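# Move one bottle from the cabinet to stand upright on the bench

## Task

Take exactly one bottle out of the cabinet and set it upright on the bench; the remaining two bottles must stay inside the cabinet.

## Robot and tools

Robot: two UR-style six-joint arms, left_arm and right_arm, each carrying a Robotiq 2F-140 gripper whose fingers can fold, and each mounted on its own carriage on one shared floor track. left_rail carries left_arm and is always the one toward +y; right_rail carries right_arm. These names do not match image sides.

Scene frame (used for all reported positions): fixed to the table, table top at z = 0, +z up, +x the direction the arms face, +y to their left. The track runs along y at x = 0, y = 0 at its middle; the table starts at x = 0.17 m. Each arm base sits at x = 0, y = its carriage position_m, z = 0.04. Reported gripper positions may be off by a few cm. end_effector_position is the point between the pads when closed; fingertips reach about 33 mm past it (9 mm when fully open). Fingers point along the gripper +z and close along its y.

Row layout (execute_actions rows and move targets): one flat list of 18 numbers, each in [-1, 1], covering both arms even if only one moves. Order: left_arm shoulder pan, shoulder lift, elbow, wrist 1, wrist 2, wrist 3, then gripper position, force_limit, speed; then the same nine for right_arm. The six joint numbers are offsets, not poses: 1.0 = 2.222 rad, measured from the Joint targets as they stood when the call began (not from the previous row), so repeating an offset in a new call moves further. Joint ranges: pan, lift, wrist 1-3 at -6.283 to 6.283 rad, elbow -3.142 to 3.142; asking more than 0.010 rad beyond gets the call refused. Send 0 for all six joints of an arm to hold or re-take its targets. Gripper numbers are absolute commands: position +1 fully open (140 mm), pads meet near -0.8, -1 closes until blocked. force_limit -1 to +1 (about 14 N to 58 N at slow close); speed -1 to +1 (about 30 to 250 mm/s gap change; faster closes grip harder). To keep a gripper unchanged resend its last three numbers.

execute_actions: {"actions": [one action]} with optional "rows" (up to 15, each lasting 1/30 s), "steps" (1-450, default 15, at least the row count), "until" (conditions on left_rail/right_rail fields, or {"all"/"any": {"status": "ended"}}), and rail commands. An empty actions list returns state plus all camera images; "cameras" picks named cameras otherwise. After the last row arms keep heading to that row's target, so give far targets more steps.

move: "target" is one 18-number row or a list of up to 15 rows, all offsets counted from the same starting Joint targets. "speed" in rad/s (0.01-3.14, default 0.5) for the joint with furthest to go; "blend" in rad rounds corners in a list; "stop_force" (3-120 N, one value) ends an arm's path on contact, use with low speed; "zero" (default true) re-zeros before it; "blocking": false returns early (not with stop_force). The result adds a "move:" line: done, off_target, moving, held, fault, possibly limits=held. Until a move has ended, send no rows or moves; use wait or stop.

wait: {"seconds": 0-10}. stop: brakes a running move (not rails). zoom_image: camera plus region [x0,y0,x1,y1] pixels, at most 504x504, on the newest image. zero_wrist_force: {"arm"}. read_manual: licence text only. finished_scene: {"scene": number}; irreversible, call once the bottle stands on the bench and the robot has let go.

Rails: {"left_rail": {"position_m": ...}} with left_rail -0.8 to 1.5 m, right_rail -1.5 to 0.8 m; speed_m_s 0.01-1; acceleration_factor 0.1-1; {"stop": true} brakes. Then wait with an action like {"steps": n, "until": {"left_rail": {"position_status": ["!=", "moving"]}}}. Keep carriages about 0.78 m apart. Status words: done, moving, contact_stop, time_out, stopped, stopped_with_arm, stopped_for_other_arm, stopped_for_other_carriage; position_answer taken or not_taken.

Result lines: Joint positions/velocities/targets per arm (rail in m first, then six joints in rad), Joint torques, Motor temperatures, Wrist force/torque in the gripper's own axes, gripper position_measured in counts (3 open, 230 pads met) and object_status: 0 moving, 1 blocked opening, 2 blocked closing (a grip), 3 reached position or pads met. Confirm a grip by object_status 2. "joint command not followed" means the clearance check altered commands.

Cameras: cam_high, cam_low, cam_front, cam_side, cam_left_wrist, cam_right_wrist, each 672x504.

Avoid: grasping bottles with the pad area near the palm (loose grips; use fingertip quarter); jamming fingertips into surfaces; hard or fast contact with the cabinet (torque limit 26.6 N m on wrists, around 150 N force fault stops the arm 10 s); pressing arms or carriages against each other; releasing a bottle while moving or from height; toppling the other two bottles; anything falling off the table or onto the track. Keep loads close and arms not long outstretched to limit motor heat.

Each tool is called after "Call:" as name(argument=value, ...), one argument or row to a line, values as JSON.

## Session

Call:
execute_actions(
  actions=[],
)

Scene clock: 0.00 s.
left_arm: end_effector_position=(+0.3456, +0.9904, +0.5800) position_measured=3 object_status=3 end_effector_quat_wxyz=(+0.000, +0.000, +1.000, +0.000) | right_arm: end_effector_position=(+0.3456, -1.0337, +0.5800) position_measured=3 object_status=3 end_effector_quat_wxyz=(+0.000, +0.000, +1.000, +0.000)
Joint positions: left_arm=[0.963 -0.316 -1.725 0.971 -0.816 -1.571 -0.316] | right_arm=[-1.061 -0.316 -1.725 0.971 -0.816 -1.571 -0.316]
Joint velocities: within noise
Joint torques (N m): no reading
Motor temperatures (°C): left_arm=[28 28 31 32 36 36] | right_arm=[29 27 29 36 31 34]
Wrist force (N): no reading
Wrist torque (N m): no reading
Wrist force, peak (N): no reading
Joint targets: left_arm=[0.963 -0.316 -1.725 0.971 -0.816 -1.571 -0.316] | right_arm=[-1.061 -0.316 -1.725 0.971 -0.816 -1.571 -0.316]
Tool commands: left_gripper/position=+1.0 left_gripper/force_limit=+1.0 left_gripper/speed=+1.0 right_gripper/position=+1.0 right_gripper/force_limit=+1.0 right_gripper/speed=+1.0
left_rail: position_m=0.963 position_status=done
right_rail: position_m=-1.061 position_status=done

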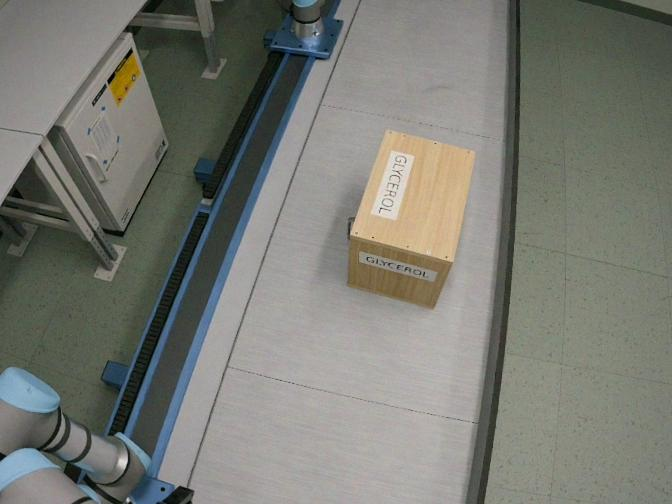

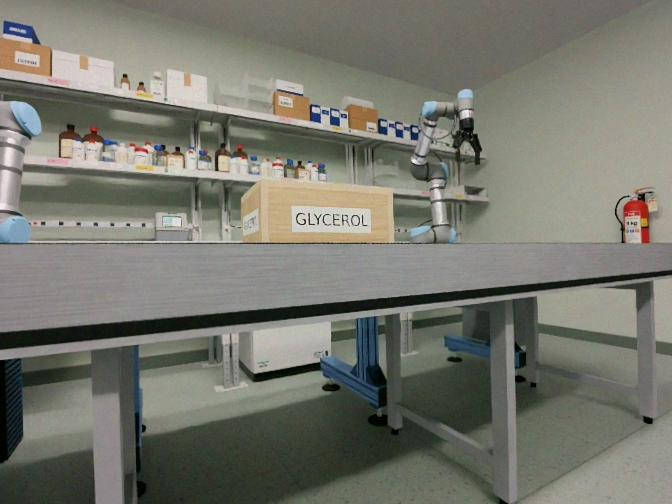

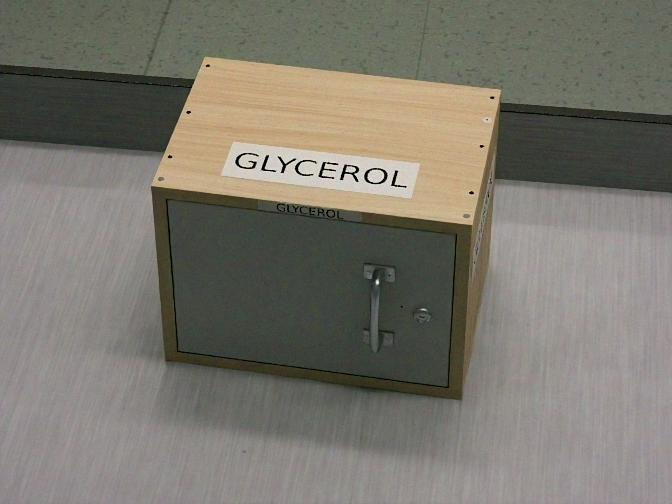

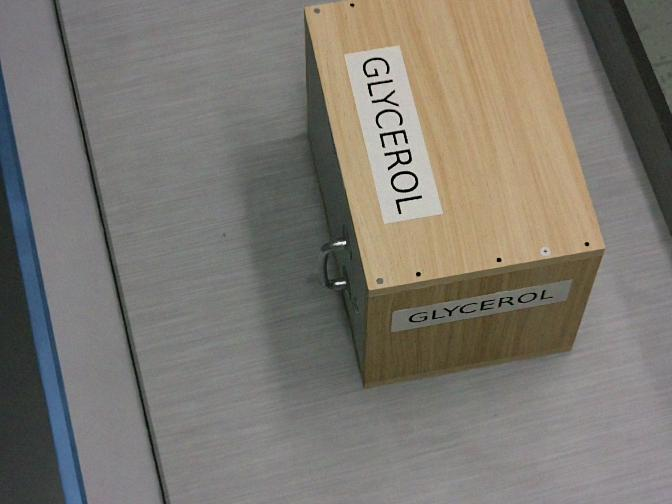

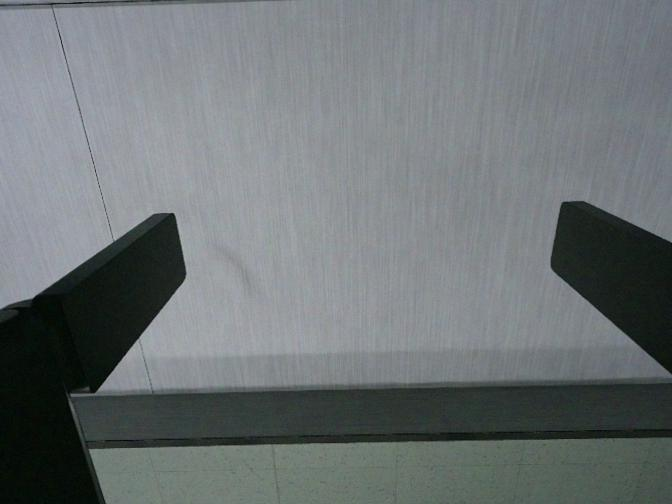

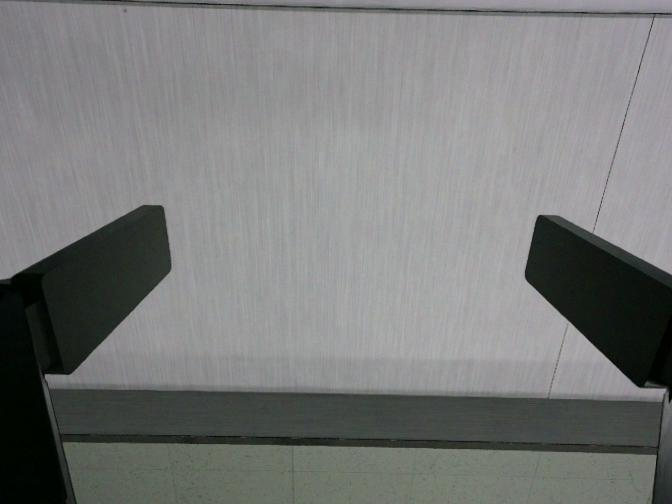

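Call:
execute_actions(
  actions=[
    {"right_rail":{"position_m":-0.55},"steps":90,"until":{"right_rail":{"position_status":["!=","moving"]}}},
  ],
)

Call:
move(
  target=[0,0,0,0,0,0,1,1,1,0.7534,0.3249,0.4356,-0.054,-0.7799,0.1422,-0.1,-1,0],
  speed=1.0,
  cameras=["cam_front","cam_side","cam_right_wrist","cam_high"],
)

Scene clock: 98.10 s.
left_arm: end_effector_position=(+0.3456, +0.9904, +0.5800) position_measured=3 object_status=3 end_effector_quat_wxyz=(+0.000, +0.000, +1.000, +0.000) | right_arm: end_effector_position=(+0.3456, -0.5228, +0.5800) position_measured=3 object_status=3 end_effector_quat_wxyz=(+0.000, +0.000, +1.000, +0.000)
Joint positions: left_arm=[0.963 -0.316 -1.725 0.971 -0.816 -1.571 -0.316] | right_arm=[-0.55 -0.316 -1.725 0.971 -0.816 -1.571 -0.316]
Joint torques (N m): left_arm=[1.46 -13.07 -20.3 -3.18 -0.06 0] | right_arm=[0.06 -12.97 -18.17 -2.85 0.04 0.21]
Wrist force (N): left_arm=[0.1 0.2 0.1] | right_arm=[0.1 0.1 -0.1]
Wrist torque (N m): left_arm=[0.05 -0.02 -0.01] | right_arm=[0.03 -0.01 0.00]
Wrist force, peak (N): left_arm=[0.1 0.1 0.3] | right_arm=[0.1 3.0 -0.1]
Joint targets: left_arm=[0.963 -0.316 -1.725 0.971 -0.816 -1.571 -0.316] | right_arm=[-0.550 -0.316 -1.725 0.971 -0.816 -1.571 -0.316]
Tool commands: left_gripper/position=+1.0 left_gripper/force_limit=+1.0 left_gripper/speed=+1.0 right_gripper/position=+1.0 right_gripper/force_limit=+1.0 right_gripper/speed=+1.0
left_rail: position_m=0.963 position_status=done
right_rail: position_m=-0.550 position_status=done

Scene clock: 100.13 s.
left_arm: end_effector_position=(+0.3456, +0.9904, +0.5800) position_measured=3 object_status=3 end_effector_quat_wxyz=(+0.000, +0.000, +1.000, +0.000) | right_arm: end_effector_position=(+0.4137, -0.3960, +0.3424) position_measured=141 object_status=3 end_effector_quat_wxyz=(-0.262, -0.497, +0.646, -0.516)
Joint positions: left_arm=[0.963 -0.316 -1.725 0.971 -0.816 -1.571 -0.316] | right_arm=[-0.55 0.653 -1.305 1.533 -0.886 -2.573 -0.131]
Joint torques (N m): left_arm=[0.89 -14 -20.2 -3.18 0.15 0.27] | right_arm=[-10.6 -42.71 -28.05 0.76 0.95 -1.26]
Wrist force (N): left_arm=[0.0 0.0 0.1] | right_arm=[1.2 1.4 2.0]
Wrist torque (N m): left_arm=[0.00 0.01 0.00] | right_arm=[0.16 -0.60 0.07]
Wrist force, peak (N): left_arm=[0.1 0.0 0.4] | right_arm=[-11.8 8.3 -0.4]
Joint targets: left_arm=[0.963 -0.316 -1.725 0.971 -0.816 -1.571 -0.316] | right_arm=[-0.550 0.652 -1.305 1.533 -0.886 -2.573 -0.131]
left_rail: position_m=0.963 position_status=done
right_rail: position_m=-0.550 position_status=done
move: held (right_arm; a check stopped the path); limits=held; right_arm: the wrist 2 is farthest, 0.731 rad from its target
joint command not followed: on one or more control steps a check withheld the commanded joint targets of the right arm, and it was not sent them on those steps.
cause: the commanded joint targets, or the way to them, would bring two parts of the arm too close to each other (its gripper and another part of the arm, with joints 5 (wrist 1) to 7 (wrist 3) between them, 22 mm apart when it was first held).
camera_calibration:
cam_right_wrist: T_world_to_cam=[[-0.924705, -0.04132, -0.378434, 0.500994], [0.255094, 0.670634, -0.696547, 0.401612], [0.282572, -0.740637, -0.609599, -0.0555521], [0, 0, 0, 1]] pos_world=[0.376521, -0.289778, 0.435471]
Images, in order (width x height): cam_high 672x504, cam_front 672x504, cam_side 672x504, cam_right_wrist 672x504.

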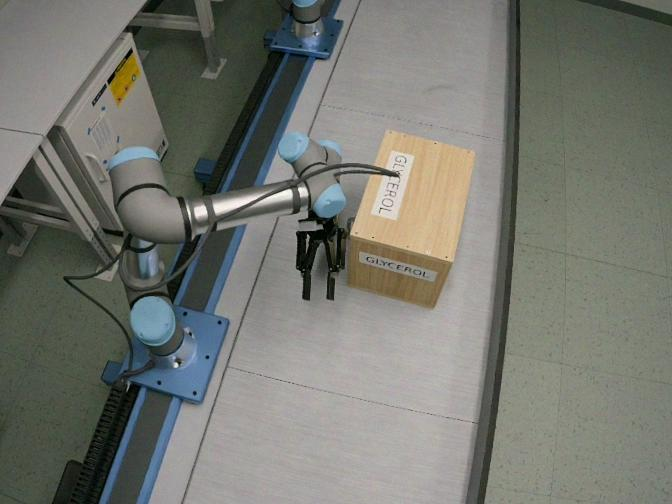

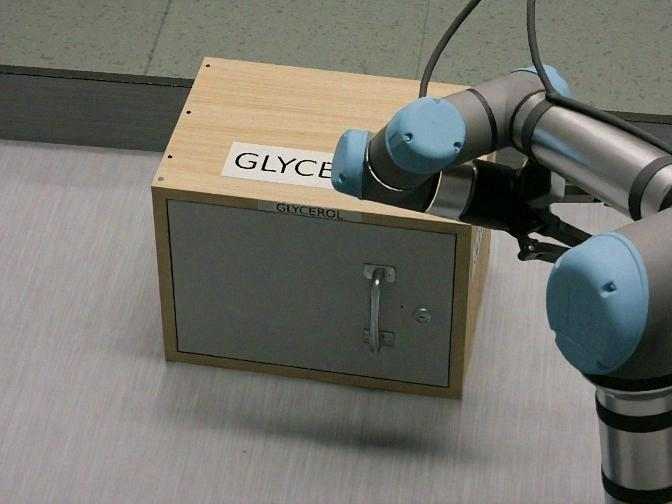

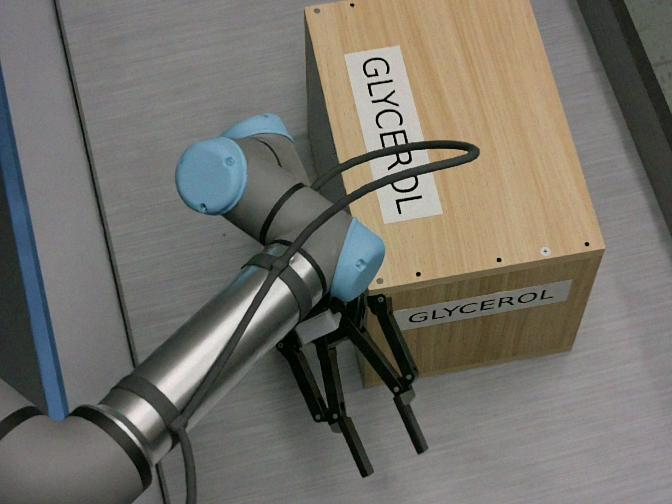

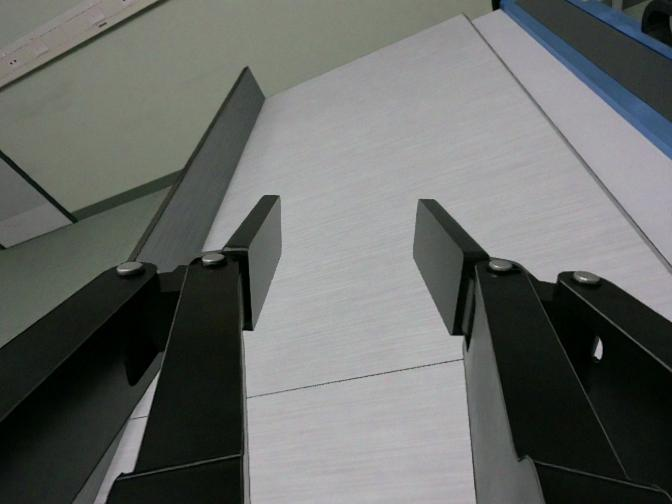

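Call:
move(
  target=[-0.6688,0.527,0.0279,0.1517,0.6256,0.1422,-0.1,-1,0,-0.4356,-0.189,-0.2529,0.0315,0.4509,-0.0833,-0.1,-1,0],
  speed=1.0,
)

Call:
execute_actions(
  actions=[
    {"left_rail":{"position_m":0.65},"steps":90,"until":{"left_rail":{"position_status":["!=","moving"]}}},
  ],
  cameras=["cam_front","cam_side","cam_left_wrist","cam_high"],
)

Scene clock: 136.80 s.
left_arm: end_effector_position=(+0.2781, +0.2263, +0.1461) position_measured=141 object_status=3 end_effector_quat_wxyz=(+0.018, +0.707, -0.017, +0.707) | right_arm: end_effector_position=(+0.3457, -0.5227, +0.5795) position_measured=141 object_status=3 end_effector_quat_wxyz=(-0.001, -0.001, +1.000, +0.000)
Joint positions: left_arm=[0.963 -1.802 -0.555 1.032 -0.479 -0.181 0] | right_arm=[-0.55 -0.315 -1.725 0.971 -0.816 -1.571 -0.317]
Joint torques (N m): left_arm=[-13.28 -50.69 -8.8 1.76 1.28 1.91] | right_arm=[-8.09 -19.42 -26.37 -1.3 2.13 -1.15]
Wrist force (N): left_arm=[-0.1 -0.9 -2.4] | right_arm=[0.1 0.2 0.2]
Wrist torque (N m): left_arm=[-0.10 0.01 0.10] | right_arm=[0.04 -0.02 0.08]
Wrist force, peak (N): left_arm=[-3.3 0.6 -6.1] | right_arm=[1.5 1.4 2.4]
Joint targets: left_arm=[0.963 -1.802 -0.554 1.033 -0.479 -0.181 0.000] | right_arm=[-0.550 -0.316 -1.725 0.971 -0.816 -1.571 -0.317]
left_rail: position_m=0.963 position_status=done
right_rail: position_m=-0.550 position_status=done
move: done

Scene clock: 138.00 s.
left_arm: end_effector_position=(+0.2778, -0.0870, +0.1459) position_measured=141 object_status=3 end_effector_quat_wxyz=(+0.018, +0.707, -0.018, +0.707) | right_arm: end_effector_position=(+0.3457, -0.5227, +0.5796) position_measured=141 object_status=3 end_effector_quat_wxyz=(-0.001, -0.001, +1.000, +0.000)
Joint positions: left_arm=[0.65 -1.802 -0.554 1.033 -0.479 -0.181 0] | right_arm=[-0.55 -0.316 -1.725 0.971 -0.816 -1.571 -0.317]
Joint torques (N m): left_arm=[-9.06 -61.01 -30.11 -0.45 -1.64 1.78] | right_arm=[-9.96 -19.81 -25.47 -1.29 2.2 -1.18]
Wrist force (N): left_arm=[-0.1 -1.0 -2.3] | right_arm=[0.0 0.3 0.0]
Wrist torque (N m): left_arm=[-0.11 -0.01 0.09] | right_arm=[0.06 0.00 0.08]
Wrist force, peak (N): left_arm=[-0.1 -3.7 -2.5] | right_arm=[0.0 0.4 -0.2]
Joint targets: left_arm=[0.650 -1.802 -0.554 1.033 -0.479 -0.181 0.000] | right_arm=[-0.550 -0.316 -1.725 0.971 -0.816 -1.571 -0.317]
Tool commands: left_gripper/position=-0.1 left_gripper/force_limit=-1.0 left_gripper/speed=+0.0 right_gripper/position=-0.1 right_gripper/force_limit=-1.0 right_gripper/speed=+0.0
left_rail: position_m=0.650 position_status=done
right_rail: position_m=-0.550 position_status=done
camera_calibration:
cam_left_wrist: T_world_to_cam=[[-0.0343927, -0.998451, -0.0437316, -0.0540665], [-0.370935, 0.0533847, -0.927123, 0.245651], [0.928022, -0.0156647, -0.372197, -0.06366], [0, 0, 0, 1]] pos_world=[0.148339, -0.068094, 0.201691]
Images, in order (width x height): cam_high 672x504, cam_front 672x504, cam_side 672x504, cam_left_wrist 672x504.

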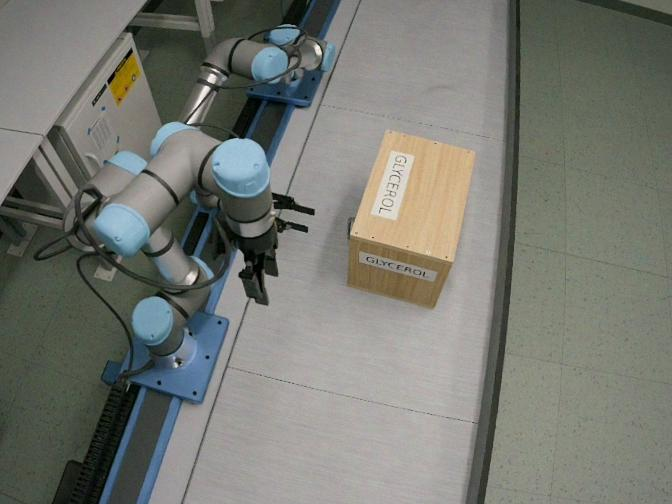

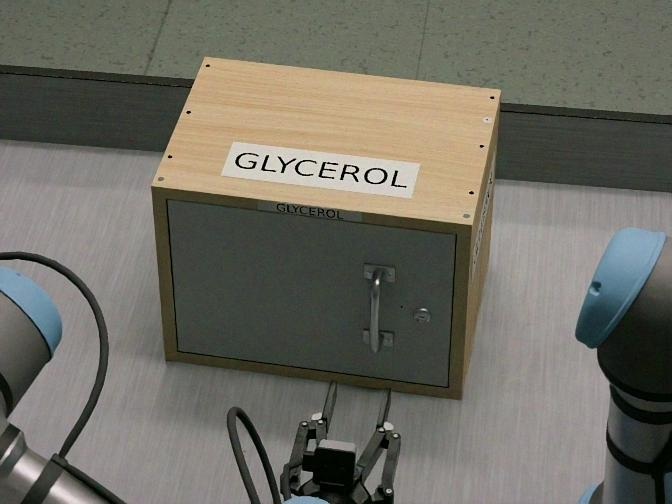

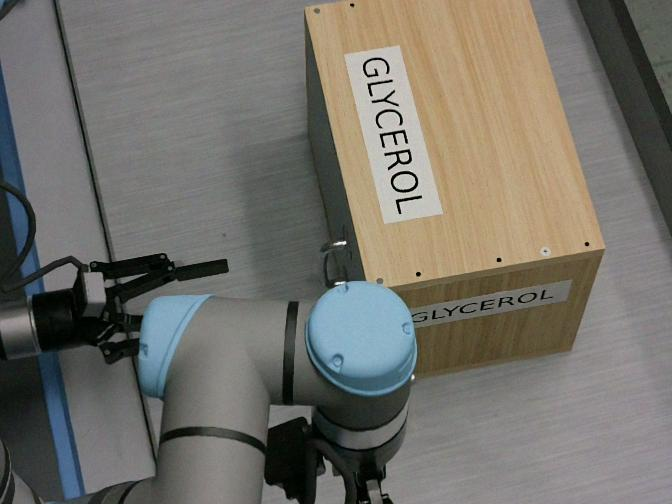

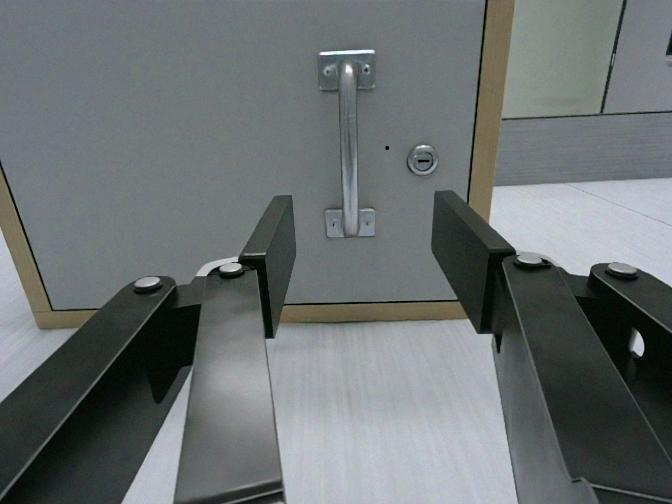

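Call:
move(
  target=[0.068,0.0074,-0.0149,0.0074,0.068,0,-0.1,-1,0,0,0,0,0,0,0,-0.1,-1,0],
  speed=0.12,
  stop_force=10,
  cameras=["cam_left_wrist","cam_side","cam_front"],
)

Scene clock: 152.87 s.
left_arm: end_effector_position=(+0.3863, -0.0903, +0.1458) position_measured=141 object_status=3 end_effector_quat_wxyz=(+0.018, +0.707, -0.017, +0.707) | right_arm: end_effector_position=(+0.3457, -0.5227, +0.5796) position_measured=141 object_status=3 end_effector_quat_wxyz=(-0.001, -0.001, +1.000, +0.000)
Joint positions: left_arm=[0.65 -1.651 -0.538 0.999 -0.463 -0.03 0] | right_arm=[-0.55 -0.316 -1.725 0.971 -0.816 -1.571 -0.317]
Joint torques (N m): left_arm=[15.17 -50.47 -32.11 1.31 1.65 1.33] | right_arm=[-8.88 -20 -25.04 -1.27 2.33 -1.21]
Wrist force (N): left_arm=[-0.4 -1.0 -2.2] | right_arm=[0.1 0.1 0.3]
Wrist torque (N m): left_arm=[-0.09 0.04 0.11] | right_arm=[0.02 -0.01 0.08]
Wrist force, peak (N): left_arm=[-0.3 -1.0 -3.3] | right_arm=[-0.2 0.5 0.0]
Joint targets: left_arm=[0.650 -1.651 -0.538 0.999 -0.463 -0.030 0.000] | right_arm=[-0.550 -0.316 -1.725 0.971 -0.816 -1.571 -0.317]
left_rail: position_m=0.650 position_status=done
right_rail: position_m=-0.550 position_status=done
move: done
camera_calibration:
cam_left_wrist: T_world_to_cam=[[-0.0344572, -0.998464, -0.0433761, -0.0537932], [-0.370853, 0.0530772, -0.927173, 0.285916], [0.928052, -0.0158616, -0.372113, -0.164387], [0, 0, 0, 1]] pos_world=[0.256739, -0.0714936, 0.201589]
Images, in order (width x height): cam_front 672x504, cam_side 672x504, cam_left_wrist 672x504.

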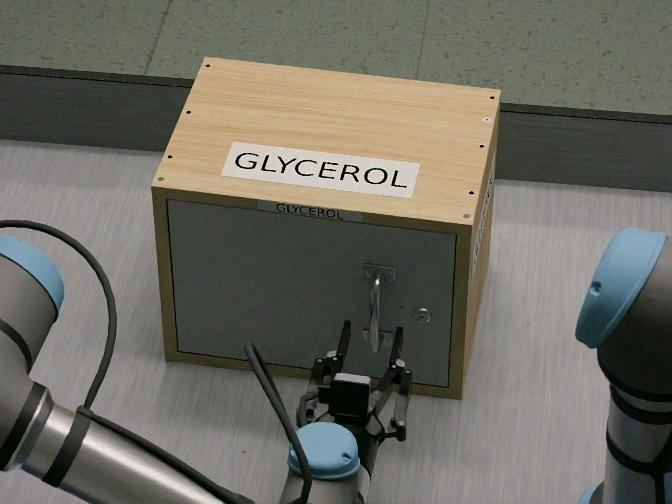

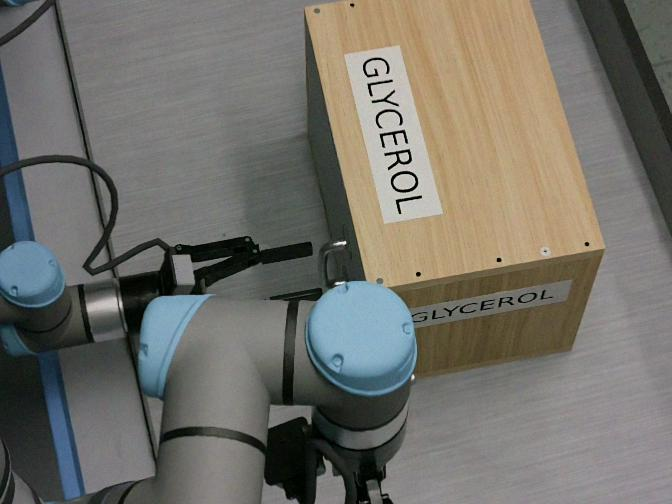

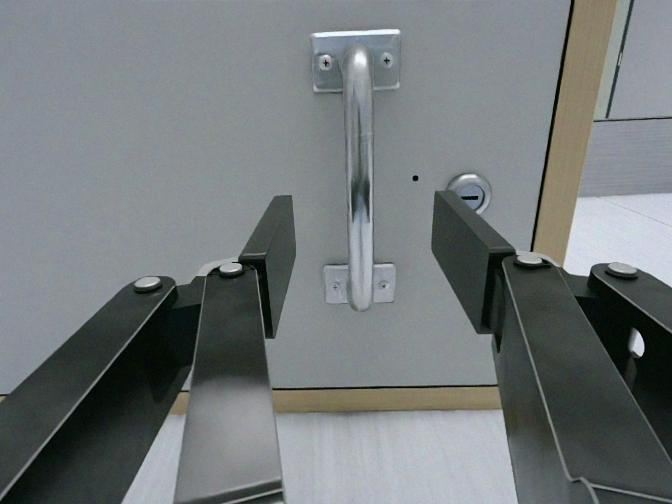

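Call:
move(
  target=[0.0137,0.0043,-0.0086,0.0044,0.0135,0,-0.1,-1,0,0,0,0,0,0,0,-0.1,-1,0],
  speed=0.08,
  stop_force=10,
)

Call:
execute_actions(
  actions=[
    {"rows":[[0,0,0,0,0,0,-1,0,-1,0,0,0,0,0,0,-0.1,-1,0]],"steps":75},
  ],
  cameras=["cam_left_wrist","cam_side"],
)

Scene clock: 176.20 s.
left_arm: end_effector_position=(+0.4081, -0.0913, +0.1457) position_measured=141 object_status=3 end_effector_quat_wxyz=(+0.018, +0.707, -0.017, +0.707) | right_arm: end_effector_position=(+0.3457, -0.5227, +0.5796) position_measured=141 object_status=3 end_effector_quat_wxyz=(-0.001, -0.001, +1.000, +0.000)
Joint positions: left_arm=[0.65 -1.621 -0.528 0.98 -0.453 0 0] | right_arm=[-0.55 -0.316 -1.725 0.971 -0.816 -1.571 -0.317]
Joint torques (N m): left_arm=[14.49 -51.32 -32.51 1.41 1.54 0.75] | right_arm=[-9.43 -19.59 -25.81 -1.41 2.36 -0.96]
Wrist force (N): left_arm=[-0.1 -1.1 -2.1] | right_arm=[0.0 0.1 0.0]
Wrist torque (N m): left_arm=[-0.13 -0.01 0.11] | right_arm=[0.02 0.00 0.08]
Wrist force, peak (N): left_arm=[-0.2 -1.2 -2.5] | right_arm=[0.2 0.4 0.2]
Joint targets: left_arm=[0.650 -1.621 -0.528 0.980 -0.453 0.000 0.000] | right_arm=[-0.550 -0.316 -1.725 0.971 -0.816 -1.571 -0.317]
left_rail: position_m=0.650 position_status=done
right_rail: position_m=-0.550 position_status=done
move: done

Scene clock: 178.90 s.
left_arm: end_effector_position=(+0.4081, -0.0912, +0.1457) position_measured=215 object_status=2 end_effector_quat_wxyz=(+0.018, +0.707, -0.017, +0.707) | right_arm: end_effector_position=(+0.3457, -0.5227, +0.5796) position_measured=141 object_status=3 end_effector_quat_wxyz=(-0.001, -0.001, +1.000, +0.000)
Joint positions: left_arm=[0.65 -1.62 -0.528 0.98 -0.453 0 0] | right_arm=[-0.55 -0.316 -1.725 0.971 -0.816 -1.571 -0.317]
Joint torques (N m): left_arm=[0.46 -53.25 -32.17 -2.81 6.36 0.47] | right_arm=[-9.33 -19.97 -26.08 -1.43 2.22 -0.99]
Wrist force (N): left_arm=[0.6 -15.0 -11.4] | right_arm=[0.1 0.2 0.0]
Wrist torque (N m): left_arm=[0.12 0.01 -0.10] | right_arm=[0.04 -0.02 0.08]
Wrist force, peak (N): left_arm=[0.6 -15.2 -11.3] | right_arm=[0.2 0.3 0.1]
Joint targets: left_arm=[0.650 -1.621 -0.528 0.980 -0.453 0.000 0.000] | right_arm=[-0.550 -0.316 -1.725 0.971 -0.816 -1.571 -0.317]
left_rail: position_m=0.650 position_status=done
right_rail: position_m=-0.550 position_status=done
camera_calibration:
cam_left_wrist: T_world_to_cam=[[-0.0339059, -0.998473, -0.04361, -0.0540478], [-0.370883, 0.0530897, -0.927161, 0.293999], [0.928061, -0.015262, -0.372116, -0.184719], [0, 0, 0, 1]] pos_world=[0.278637, -0.0723927, 0.20149]
Images, in order (width x height): cam_side 672x504, cam_left_wrist 672x504.

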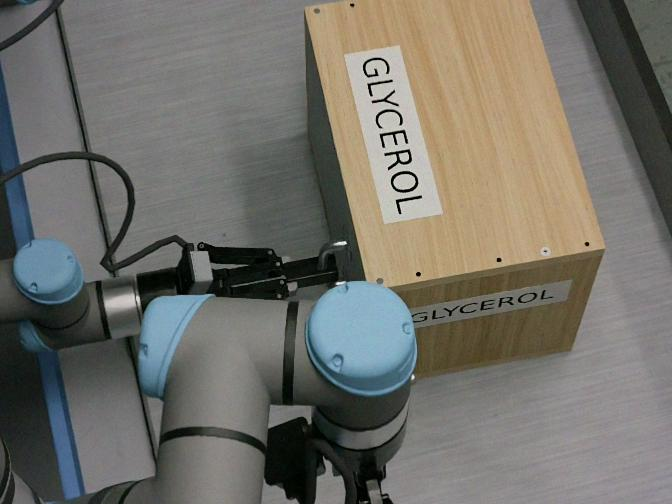

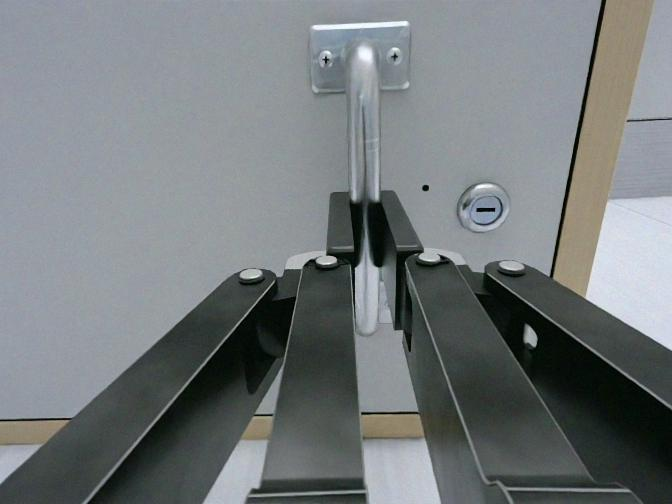

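Call:
move(
  target=[-0.0243,-0.0642,0.1309,-0.0664,0.0433,0,-1,0,-1,0,0,0,0,0,0,-0.1,-1,0],
  speed=0.12,
  stop_force=40,
  cameras=["cam_left_wrist","cam_front"],
)

Scene clock: 226.40 s.
left_arm: end_effector_position=(+0.3695, -0.0787, +0.1455) position_measured=215 object_status=2 end_effector_quat_wxyz=(+0.071, +0.704, -0.071, +0.704) | right_arm: end_effector_position=(+0.3457, -0.5227, +0.5796) position_measured=141 object_status=3 end_effector_quat_wxyz=(-0.001, -0.001, +1.000, +0.000)
Joint positions: left_arm=[0.65 -1.675 -0.671 1.271 -0.6 0.097 0] | right_arm=[-0.55 -0.316 -1.725 0.971 -0.816 -1.571 -0.317]
Joint torques (N m): left_arm=[-5.46 -71.65 -3.03 -0.09 -3.12 -0.05] | right_arm=[-8.77 -19.64 -25.75 -1.47 2.12 -0.97]
Wrist force (N): left_arm=[-1.1 13.7 -1.9] | right_arm=[0.1 0.2 0.1]
Wrist torque (N m): left_arm=[-0.11 0.01 -0.08] | right_arm=[0.05 -0.02 0.08]
Wrist force, peak (N): left_arm=[0.7 -19.7 1.6] | right_arm=[0.1 0.4 0.2]
Joint targets: left_arm=[0.650 -1.675 -0.671 1.271 -0.600 0.097 0.000] | right_arm=[-0.550 -0.316 -1.725 0.971 -0.816 -1.571 -0.317]
left_rail: position_m=0.650 position_status=done
right_rail: position_m=-0.550 position_status=done
move: done
camera_calibration:
cam_left_wrist: T_world_to_cam=[[-0.182972, -0.982119, -0.0443095, 0.0135719], [-0.358606, 0.108639, -0.927146, 0.278653], [0.915381, -0.153752, -0.372072, -0.15497], [0, 0, 0, 1]] pos_world=[0.244267, -0.0407704, 0.201293]
Images, in order (width x height): cam_front 672x504, cam_left_wrist 672x504.

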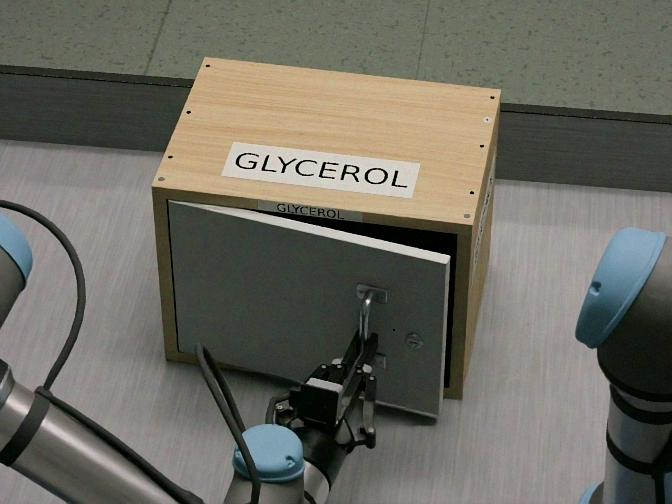

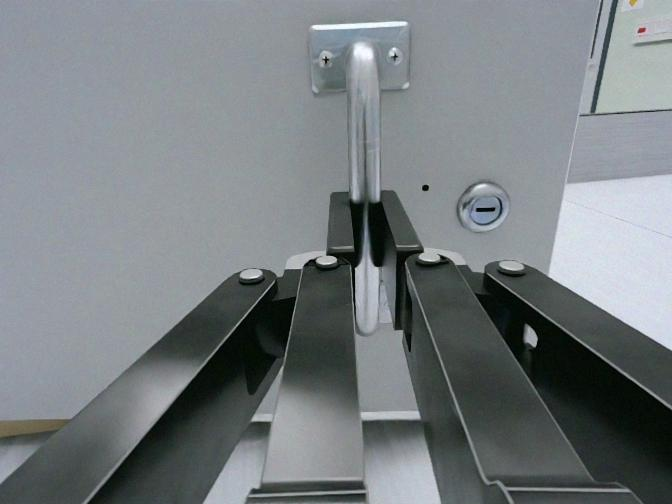

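Call:
move(
  target=[
    [-0.0227,-0.056,0.1132,-0.0573,0.0448,0,-1,0,-1,0,0,0,0,0,0,-0.1,-1,0],
    [-0.0493,-0.1237,0.2492,-0.1255,0.1082,0,-1,0,-1,0,0,0,0,0,0,-0.1,-1,0],
    [-0.0688,-0.1861,0.3727,-0.1866,0.1788,0,-1,0,-1,0,0,0,0,0,0,-0.1,-1,0],
    [-0.074,-0.2439,0.4844,-0.2405,0.2635,0,-1,0,-1,0,0,0,0,0,0,-0.1,-1,0],
  ],
  speed=0.25,
  blend=0.05,
  stop_force=50,
  cameras=["cam_left_wrist","cam_front","cam_high","cam_side"],
)

Scene clock: 245.90 s.
left_arm: end_effector_position=(+0.2261, +0.0582, +0.1454) position_measured=215 object_status=2 end_effector_quat_wxyz=(+0.323, +0.629, -0.323, +0.629) | right_arm: end_effector_position=(+0.3457, -0.5227, +0.5796) position_measured=141 object_status=3 end_effector_quat_wxyz=(-0.001, -0.001, +1.000, +0.000)
Joint positions: left_arm=[0.65 -1.839 -1.213 2.347 -1.135 0.682 0] | right_arm=[-0.55 -0.316 -1.725 0.971 -0.816 -1.571 -0.317]
Joint torques (N m): left_arm=[-18.02 -50.56 -7.21 -6.59 3.81 -0.92] | right_arm=[-8.42 -19.46 -24.96 -1.33 2.25 -0.7]
Wrist force (N): left_arm=[-15.1 -6.9 0.5] | right_arm=[0.1 0.1 0.0]
Wrist torque (N m): left_arm=[0.28 -0.07 -0.06] | right_arm=[0.02 -0.02 0.08]
Wrist force, peak (N): left_arm=[-22.9 3.6 -0.8] | right_arm=[0.0 0.4 0.1]
Joint targets: left_arm=[0.650 -1.839 -1.213 2.347 -1.135 0.682 0.000] | right_arm=[-0.550 -0.316 -1.725 0.971 -0.816 -1.571 -0.317]
left_rail: position_m=0.650 position_status=done
right_rail: position_m=-0.550 position_status=done
move: done
camera_calibration:
cam_left_wrist: T_world_to_cam=[[-0.803287, -0.593941, -0.0443128, 0.23945], [-0.188321, 0.323873, -0.927169, 0.161231], [0.565035, -0.736438, -0.372015, 0.110464], [0, 0, 0, 1]] pos_world=[0.160294, 0.171351, 0.201193]
Images, in order (width x height): cam_high 672x504, cam_front 672x504, cam_side 672x504, cam_left_wrist 672x504.

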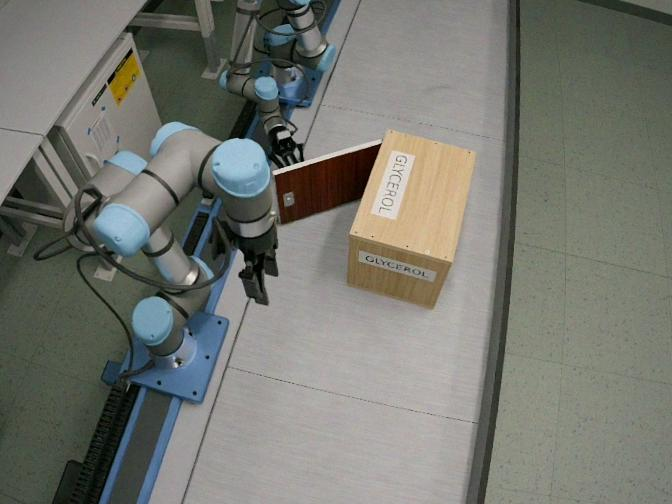

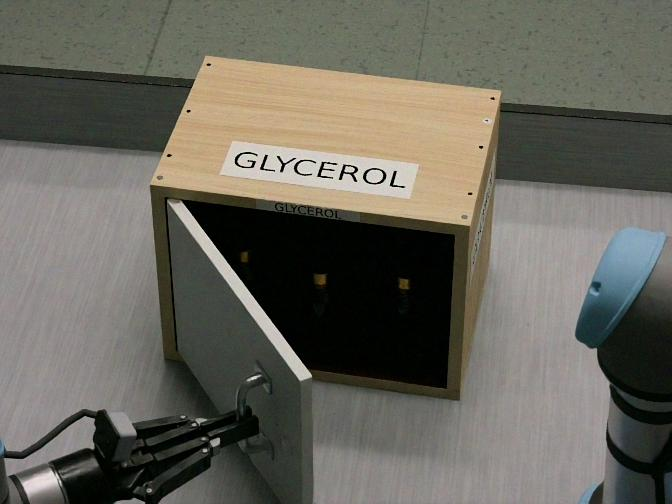

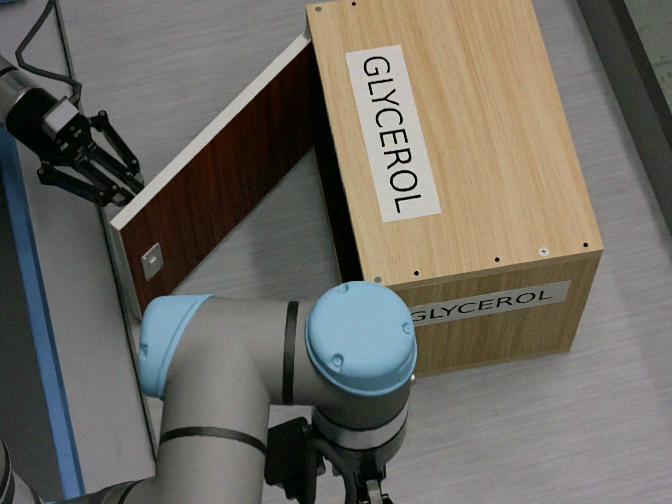

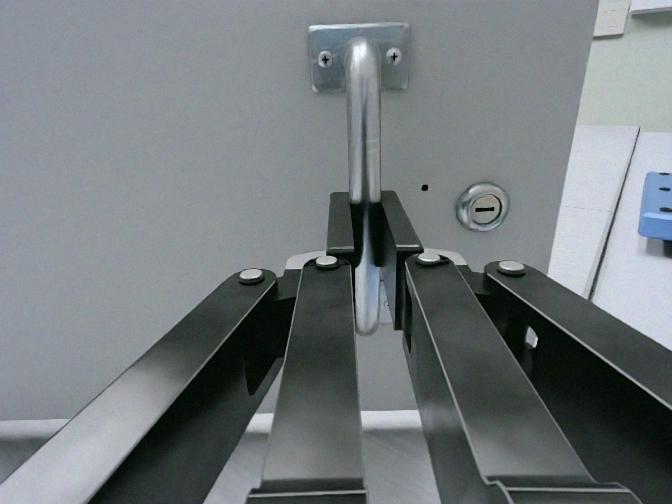

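Call:
zoom_image(
  camera="cam_front",
  region=[160, 180, 480, 400],
)

Scaled by 1.575 from the camera's 672x504 image, which has a finer 960x720 frame.

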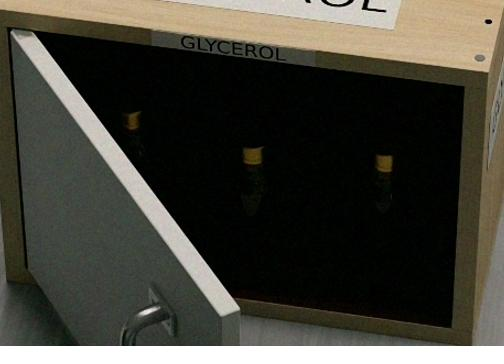

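Call:
execute_actions(
  actions=[
    {"rows":[[0,0,0,0,0,0,1,0,-0.5,0,0,0,0,0,0,-1,-1,-0.5]],"steps":60},
  ],
)

Call:
execute_actions(
  actions=[
    {"left_rail":{"position_m":1.3,"acceleration_factor":0.4},"right_rail":{"position_m":-0.75},"steps":120,"until":{"all":{"status":"ended"}}},
  ],
)

Call:
move(
  target=[0,0,0,0,0,0,1,0,-0.5,0.4536,0.2658,0.5519,-0.1111,1.0,0.1422,-1,-1,-0.5],
  speed=0.9,
  cameras=["cam_right_wrist","cam_front","cam_high","cam_side"],
)

Scene clock: 296.33 s.
left_arm: end_effector_position=(+0.2261, +0.0582, +0.1454) position_measured=3 object_status=3 end_effector_quat_wxyz=(+0.323, +0.629, -0.323, +0.629) | right_arm: end_effector_position=(+0.3457, -0.5227, +0.5796) position_measured=232 object_status=3 end_effector_quat_wxyz=(-0.001, -0.001, +1.000, +0.000)
Joint positions: left_arm=[0.65 -1.839 -1.213 2.347 -1.135 0.682 0] | right_arm=[-0.55 -0.316 -1.725 0.971 -0.816 -1.571 -0.317]
Joint torques (N m): left_arm=[11.6 -16.7 -9.58 -0.44 -1.54 -1.4] | right_arm=[-8.41 -20.42 -25.16 -1.61 2.17 -0.73]
Wrist force (N): left_arm=[-0.4 -0.2 -0.5] | right_arm=[0.0 0.0 0.1]
Wrist torque (N m): left_arm=[0.08 0.09 0.10] | right_arm=[0.00 -0.01 0.08]
Wrist force, peak (N): left_arm=[-15.4 -6.9 0.4] | right_arm=[0.3 0.3 -0.1]
Joint targets: left_arm=[0.650 -1.839 -1.213 2.347 -1.135 0.682 0.000] | right_arm=[-0.550 -0.316 -1.725 0.971 -0.816 -1.571 -0.317]
left_rail: position_m=0.650 position_status=done
right_rail: position_m=-0.550 position_status=done

Scene clock: 298.57 s.
left_arm: end_effector_position=(+0.2261, +0.7082, +0.1454) position_measured=3 object_status=3 end_effector_quat_wxyz=(+0.323, +0.629, -0.323, +0.629) | right_arm: end_effector_position=(+0.3457, -0.7227, +0.5796) position_measured=232 object_status=3 end_effector_quat_wxyz=(-0.001, -0.001, +1.000, +0.000)
Joint positions: left_arm=[1.3 -1.839 -1.213 2.347 -1.135 0.682 0] | right_arm=[-0.75 -0.316 -1.725 0.971 -0.816 -1.571 -0.317]
Joint torques (N m): left_arm=[12.78 -40.8 -10.93 -2.98 1.1 -1.11] | right_arm=[10.23 -8.53 -15.34 -1.66 -1.76 -0.5]
Wrist force (N): left_arm=[-0.4 0.0 -0.9] | right_arm=[-0.1 0.1 0.1]
Wrist torque (N m): left_arm=[0.13 0.08 0.11] | right_arm=[0.03 0.01 0.08]
Wrist force, peak (N): left_arm=[-0.4 -0.7 -1.7] | right_arm=[0.3 3.5 -0.2]
Joint targets: left_arm=[1.300 -1.839 -1.213 2.347 -1.135 0.682 0.000] | right_arm=[-0.750 -0.316 -1.725 0.971 -0.816 -1.571 -0.317]
Tool commands: left_gripper/position=+1.0 left_gripper/force_limit=+0.0 left_gripper/speed=-0.5 right_gripper/position=-1.0 right_gripper/force_limit=-1.0 right_gripper/speed=-0.5
left_rail: position_m=1.300 position_status=done
right_rail: position_m=-0.750 position_status=done

Scene clock: 301.90 s.
left_arm: end_effector_position=(+0.2261, +0.7082, +0.1454) position_measured=3 object_status=3 end_effector_quat_wxyz=(+0.323, +0.629, -0.323, +0.629) | right_arm: end_effector_position=(+0.1871, -0.1002, +0.1452) position_measured=232 object_status=3 end_effector_quat_wxyz=(+0.510, -0.489, -0.510, -0.490)
Joint positions: left_arm=[1.3 -1.839 -1.213 2.347 -1.135 0.682 0] | right_arm=[-0.75 0.692 -1.134 2.197 -1.063 0.651 -0.001]
Joint torques (N m): left_arm=[13.4 -41.11 -14.81 -3.02 1.49 -1.26] | right_arm=[10.31 -27.82 -3.62 -2.88 2.07 1.47]
Wrist force (N): left_arm=[-0.5 -0.2 -0.8] | right_arm=[1.7 1.3 1.9]
Wrist torque (N m): left_arm=[0.08 0.10 0.11] | right_arm=[0.16 -0.85 0.06]
Wrist force, peak (N): left_arm=[-0.6 -0.2 -0.9] | right_arm=[1.4 1.6 2.5]
Joint targets: left_arm=[1.300 -1.839 -1.213 2.347 -1.135 0.682 0.000] | right_arm=[-0.750 0.692 -1.134 2.198 -1.063 0.651 -0.001]
left_rail: position_m=1.300 position_status=done
right_rail: position_m=-0.750 position_status=done
move: done
camera_calibration:
cam_right_wrist: T_world_to_cam=[[0.998423, 0.0440681, 0.034785, -0.18217], [0.0479621, -0.347446, -0.936472, 0.0952221], [-0.0291827, 0.936664, -0.349012, 0.295908], [0, 0, 0, 1]] pos_world=[0.185951, -0.236053, 0.198785]
Images, in order (width x height): cam_high 672x504, cam_front 672x504, cam_side 672x504, cam_right_wrist 672x504.

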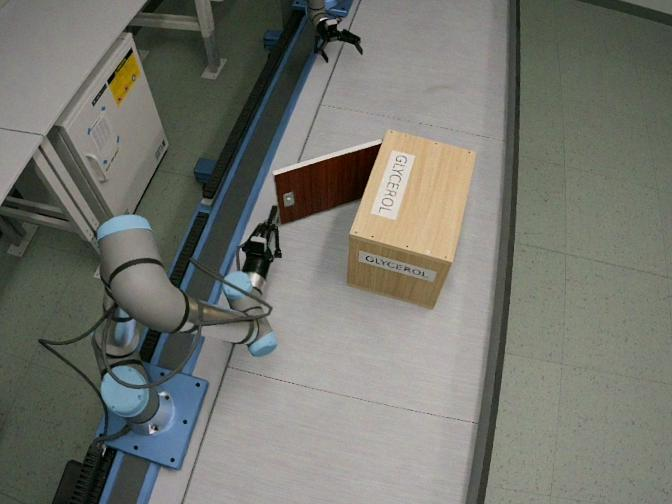

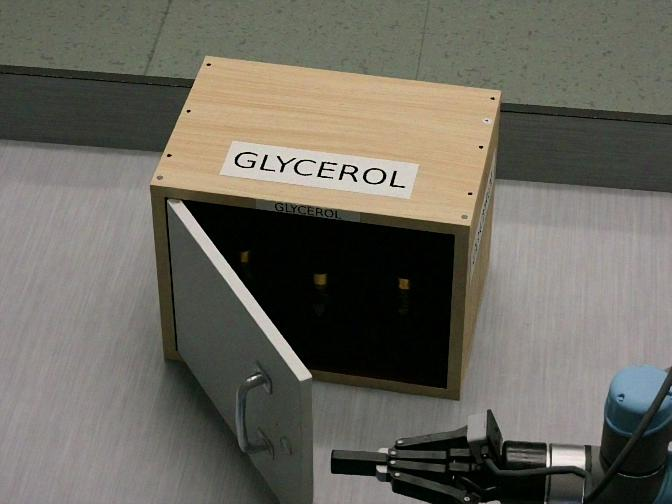

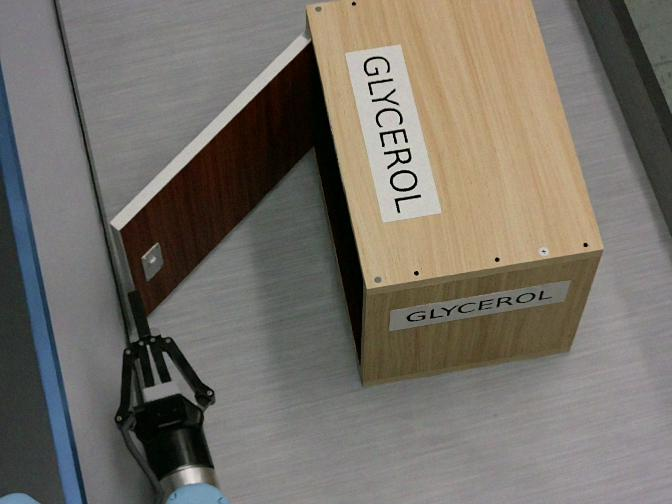

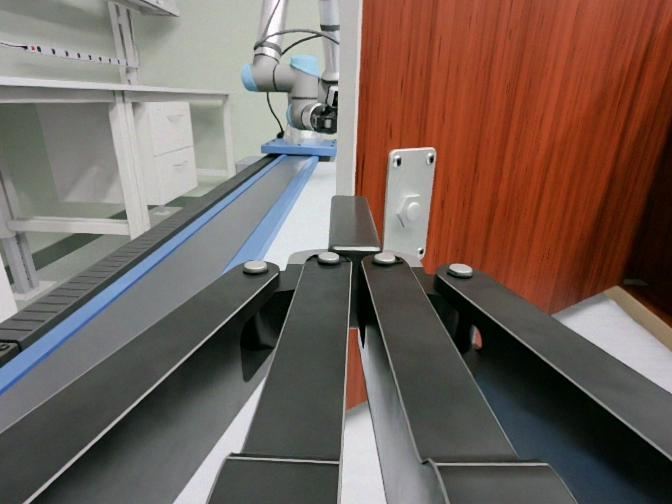

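Call:
move(
  target=[0,0,0,0,0,0,1,0,-0.5,-0.045,0,0,0,0,0,-1,-1,-0.5],
  speed=0.3,
)

Call:
execute_actions(
  actions=[
    {"right_rail":{"position_m":-0.40,"speed_m_s":0.15,"acceleration_factor":0.3},"steps":150,"until":{"right_rail":{"position_status":["!=","moving"]}}},
  ],
  cameras=["cam_right_wrist","cam_front","cam_high"],
)

Scene clock: 313.70 s.
left_arm: end_effector_position=(+0.2261, +0.7082, +0.1454) position_measured=3 object_status=3 end_effector_quat_wxyz=(+0.323, +0.629, -0.323, +0.629) | right_arm: end_effector_position=(+0.2508, -0.1220, +0.1451) position_measured=232 object_status=3 end_effector_quat_wxyz=(+0.485, -0.514, -0.485, -0.514)
Joint positions: left_arm=[1.3 -1.839 -1.213 2.347 -1.135 0.682 0] | right_arm=[-0.75 0.593 -1.134 2.198 -1.063 0.651 -0.001]
Joint torques (N m): left_arm=[11.66 -41.53 -17.52 -3.13 1.37 -1.28] | right_arm=[-10 -27.78 -8.65 -2.57 1.55 1.47]
Wrist force (N): left_arm=[-0.5 -0.1 -0.7] | right_arm=[1.8 1.5 1.9]
Wrist torque (N m): left_arm=[0.11 0.11 0.11] | right_arm=[0.20 -0.86 0.06]
Wrist force, peak (N): left_arm=[-0.5 -0.1 -1.0] | right_arm=[1.7 2.2 1.9]
Joint targets: left_arm=[1.300 -1.839 -1.213 2.347 -1.135 0.682 0.000] | right_arm=[-0.750 0.592 -1.134 2.198 -1.063 0.651 -0.001]
left_rail: position_m=1.300 position_status=done
right_rail: position_m=-0.750 position_status=done
move: done

Scene clock: 316.60 s.
left_arm: end_effector_position=(+0.2261, +0.7082, +0.1454) position_measured=3 object_status=3 end_effector_quat_wxyz=(+0.323, +0.629, -0.323, +0.629) | right_arm: end_effector_position=(+0.2510, +0.2279, +0.1451) position_measured=232 object_status=3 end_effector_quat_wxyz=(+0.485, -0.514, -0.485, -0.514)
Joint positions: left_arm=[1.3 -1.839 -1.213 2.347 -1.135 0.682 0] | right_arm=[-0.4 0.592 -1.134 2.198 -1.063 0.651 -0.001]
Joint torques (N m): left_arm=[12.32 -41.95 -19.8 -2.99 1.23 -1.21] | right_arm=[10.81 -37.32 -17.84 -0.71 -0.62 1.14]
Wrist force (N): left_arm=[-0.6 -0.1 -0.8] | right_arm=[1.8 1.6 -0.2]
Wrist torque (N m): left_arm=[0.10 0.11 0.11] | right_arm=[0.18 -0.86 0.06]
Wrist force, peak (N): left_arm=[-0.6 -0.1 -1.0] | right_arm=[1.5 3.2 -3.0]
Joint targets: left_arm=[1.300 -1.839 -1.213 2.347 -1.135 0.682 0.000] | right_arm=[-0.400 0.592 -1.134 2.198 -1.063 0.651 -0.001]
Tool commands: left_gripper/position=+1.0 left_gripper/force_limit=+0.0 left_gripper/speed=-0.5 right_gripper/position=-1.0 right_gripper/force_limit=-1.0 right_gripper/speed=-0.5
left_rail: position_m=1.300 position_status=done
right_rail: position_m=-0.400 speed_m_s=0.15 position_status=done
camera_calibration:
cam_right_wrist: T_world_to_cam=[[0.997834, -0.055998, 0.0345259, -0.23742], [0.012726, -0.350602, -0.936438, 0.215591], [0.0645435, 0.934849, -0.34913, -0.0326515], [0, 0, 0, 1]] pos_world=[0.23627, 0.0928159, 0.198685]
Images, in order (width x height): cam_high 672x504, cam_front 672x504, cam_right_wrist 672x504.

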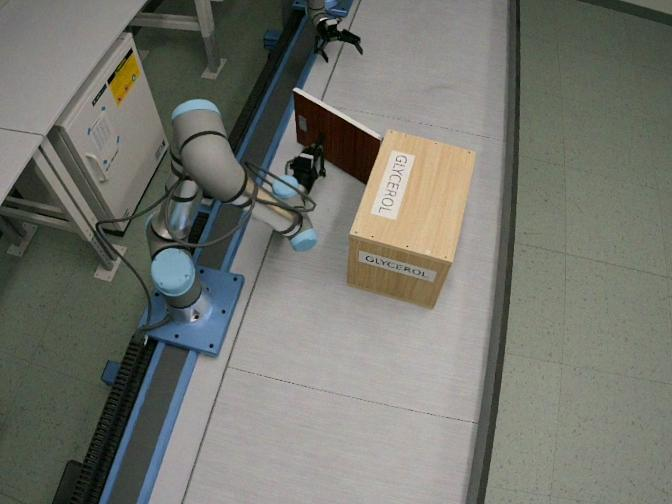

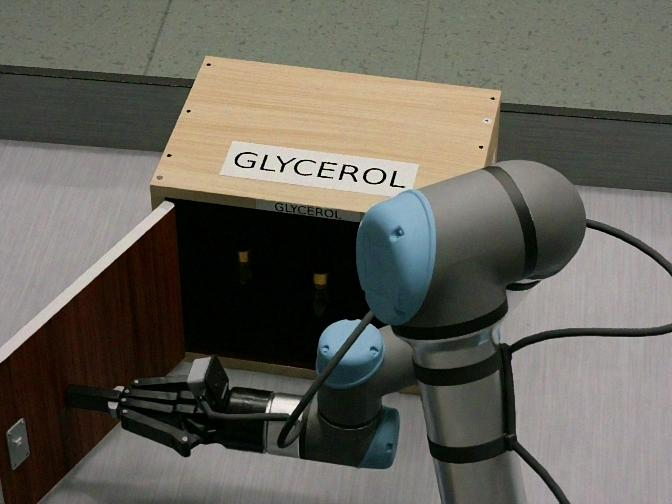

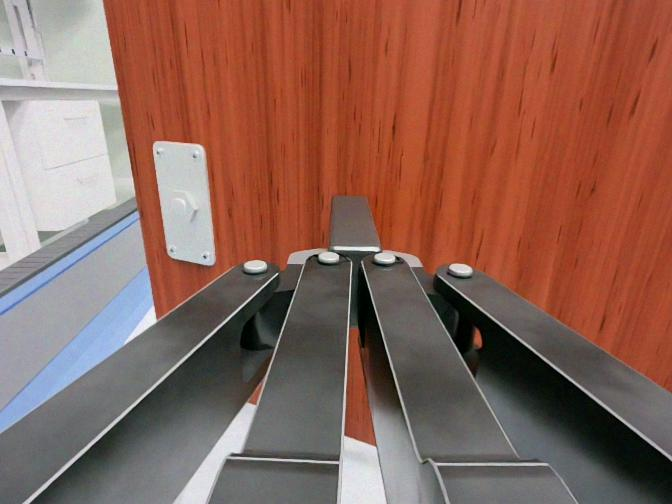

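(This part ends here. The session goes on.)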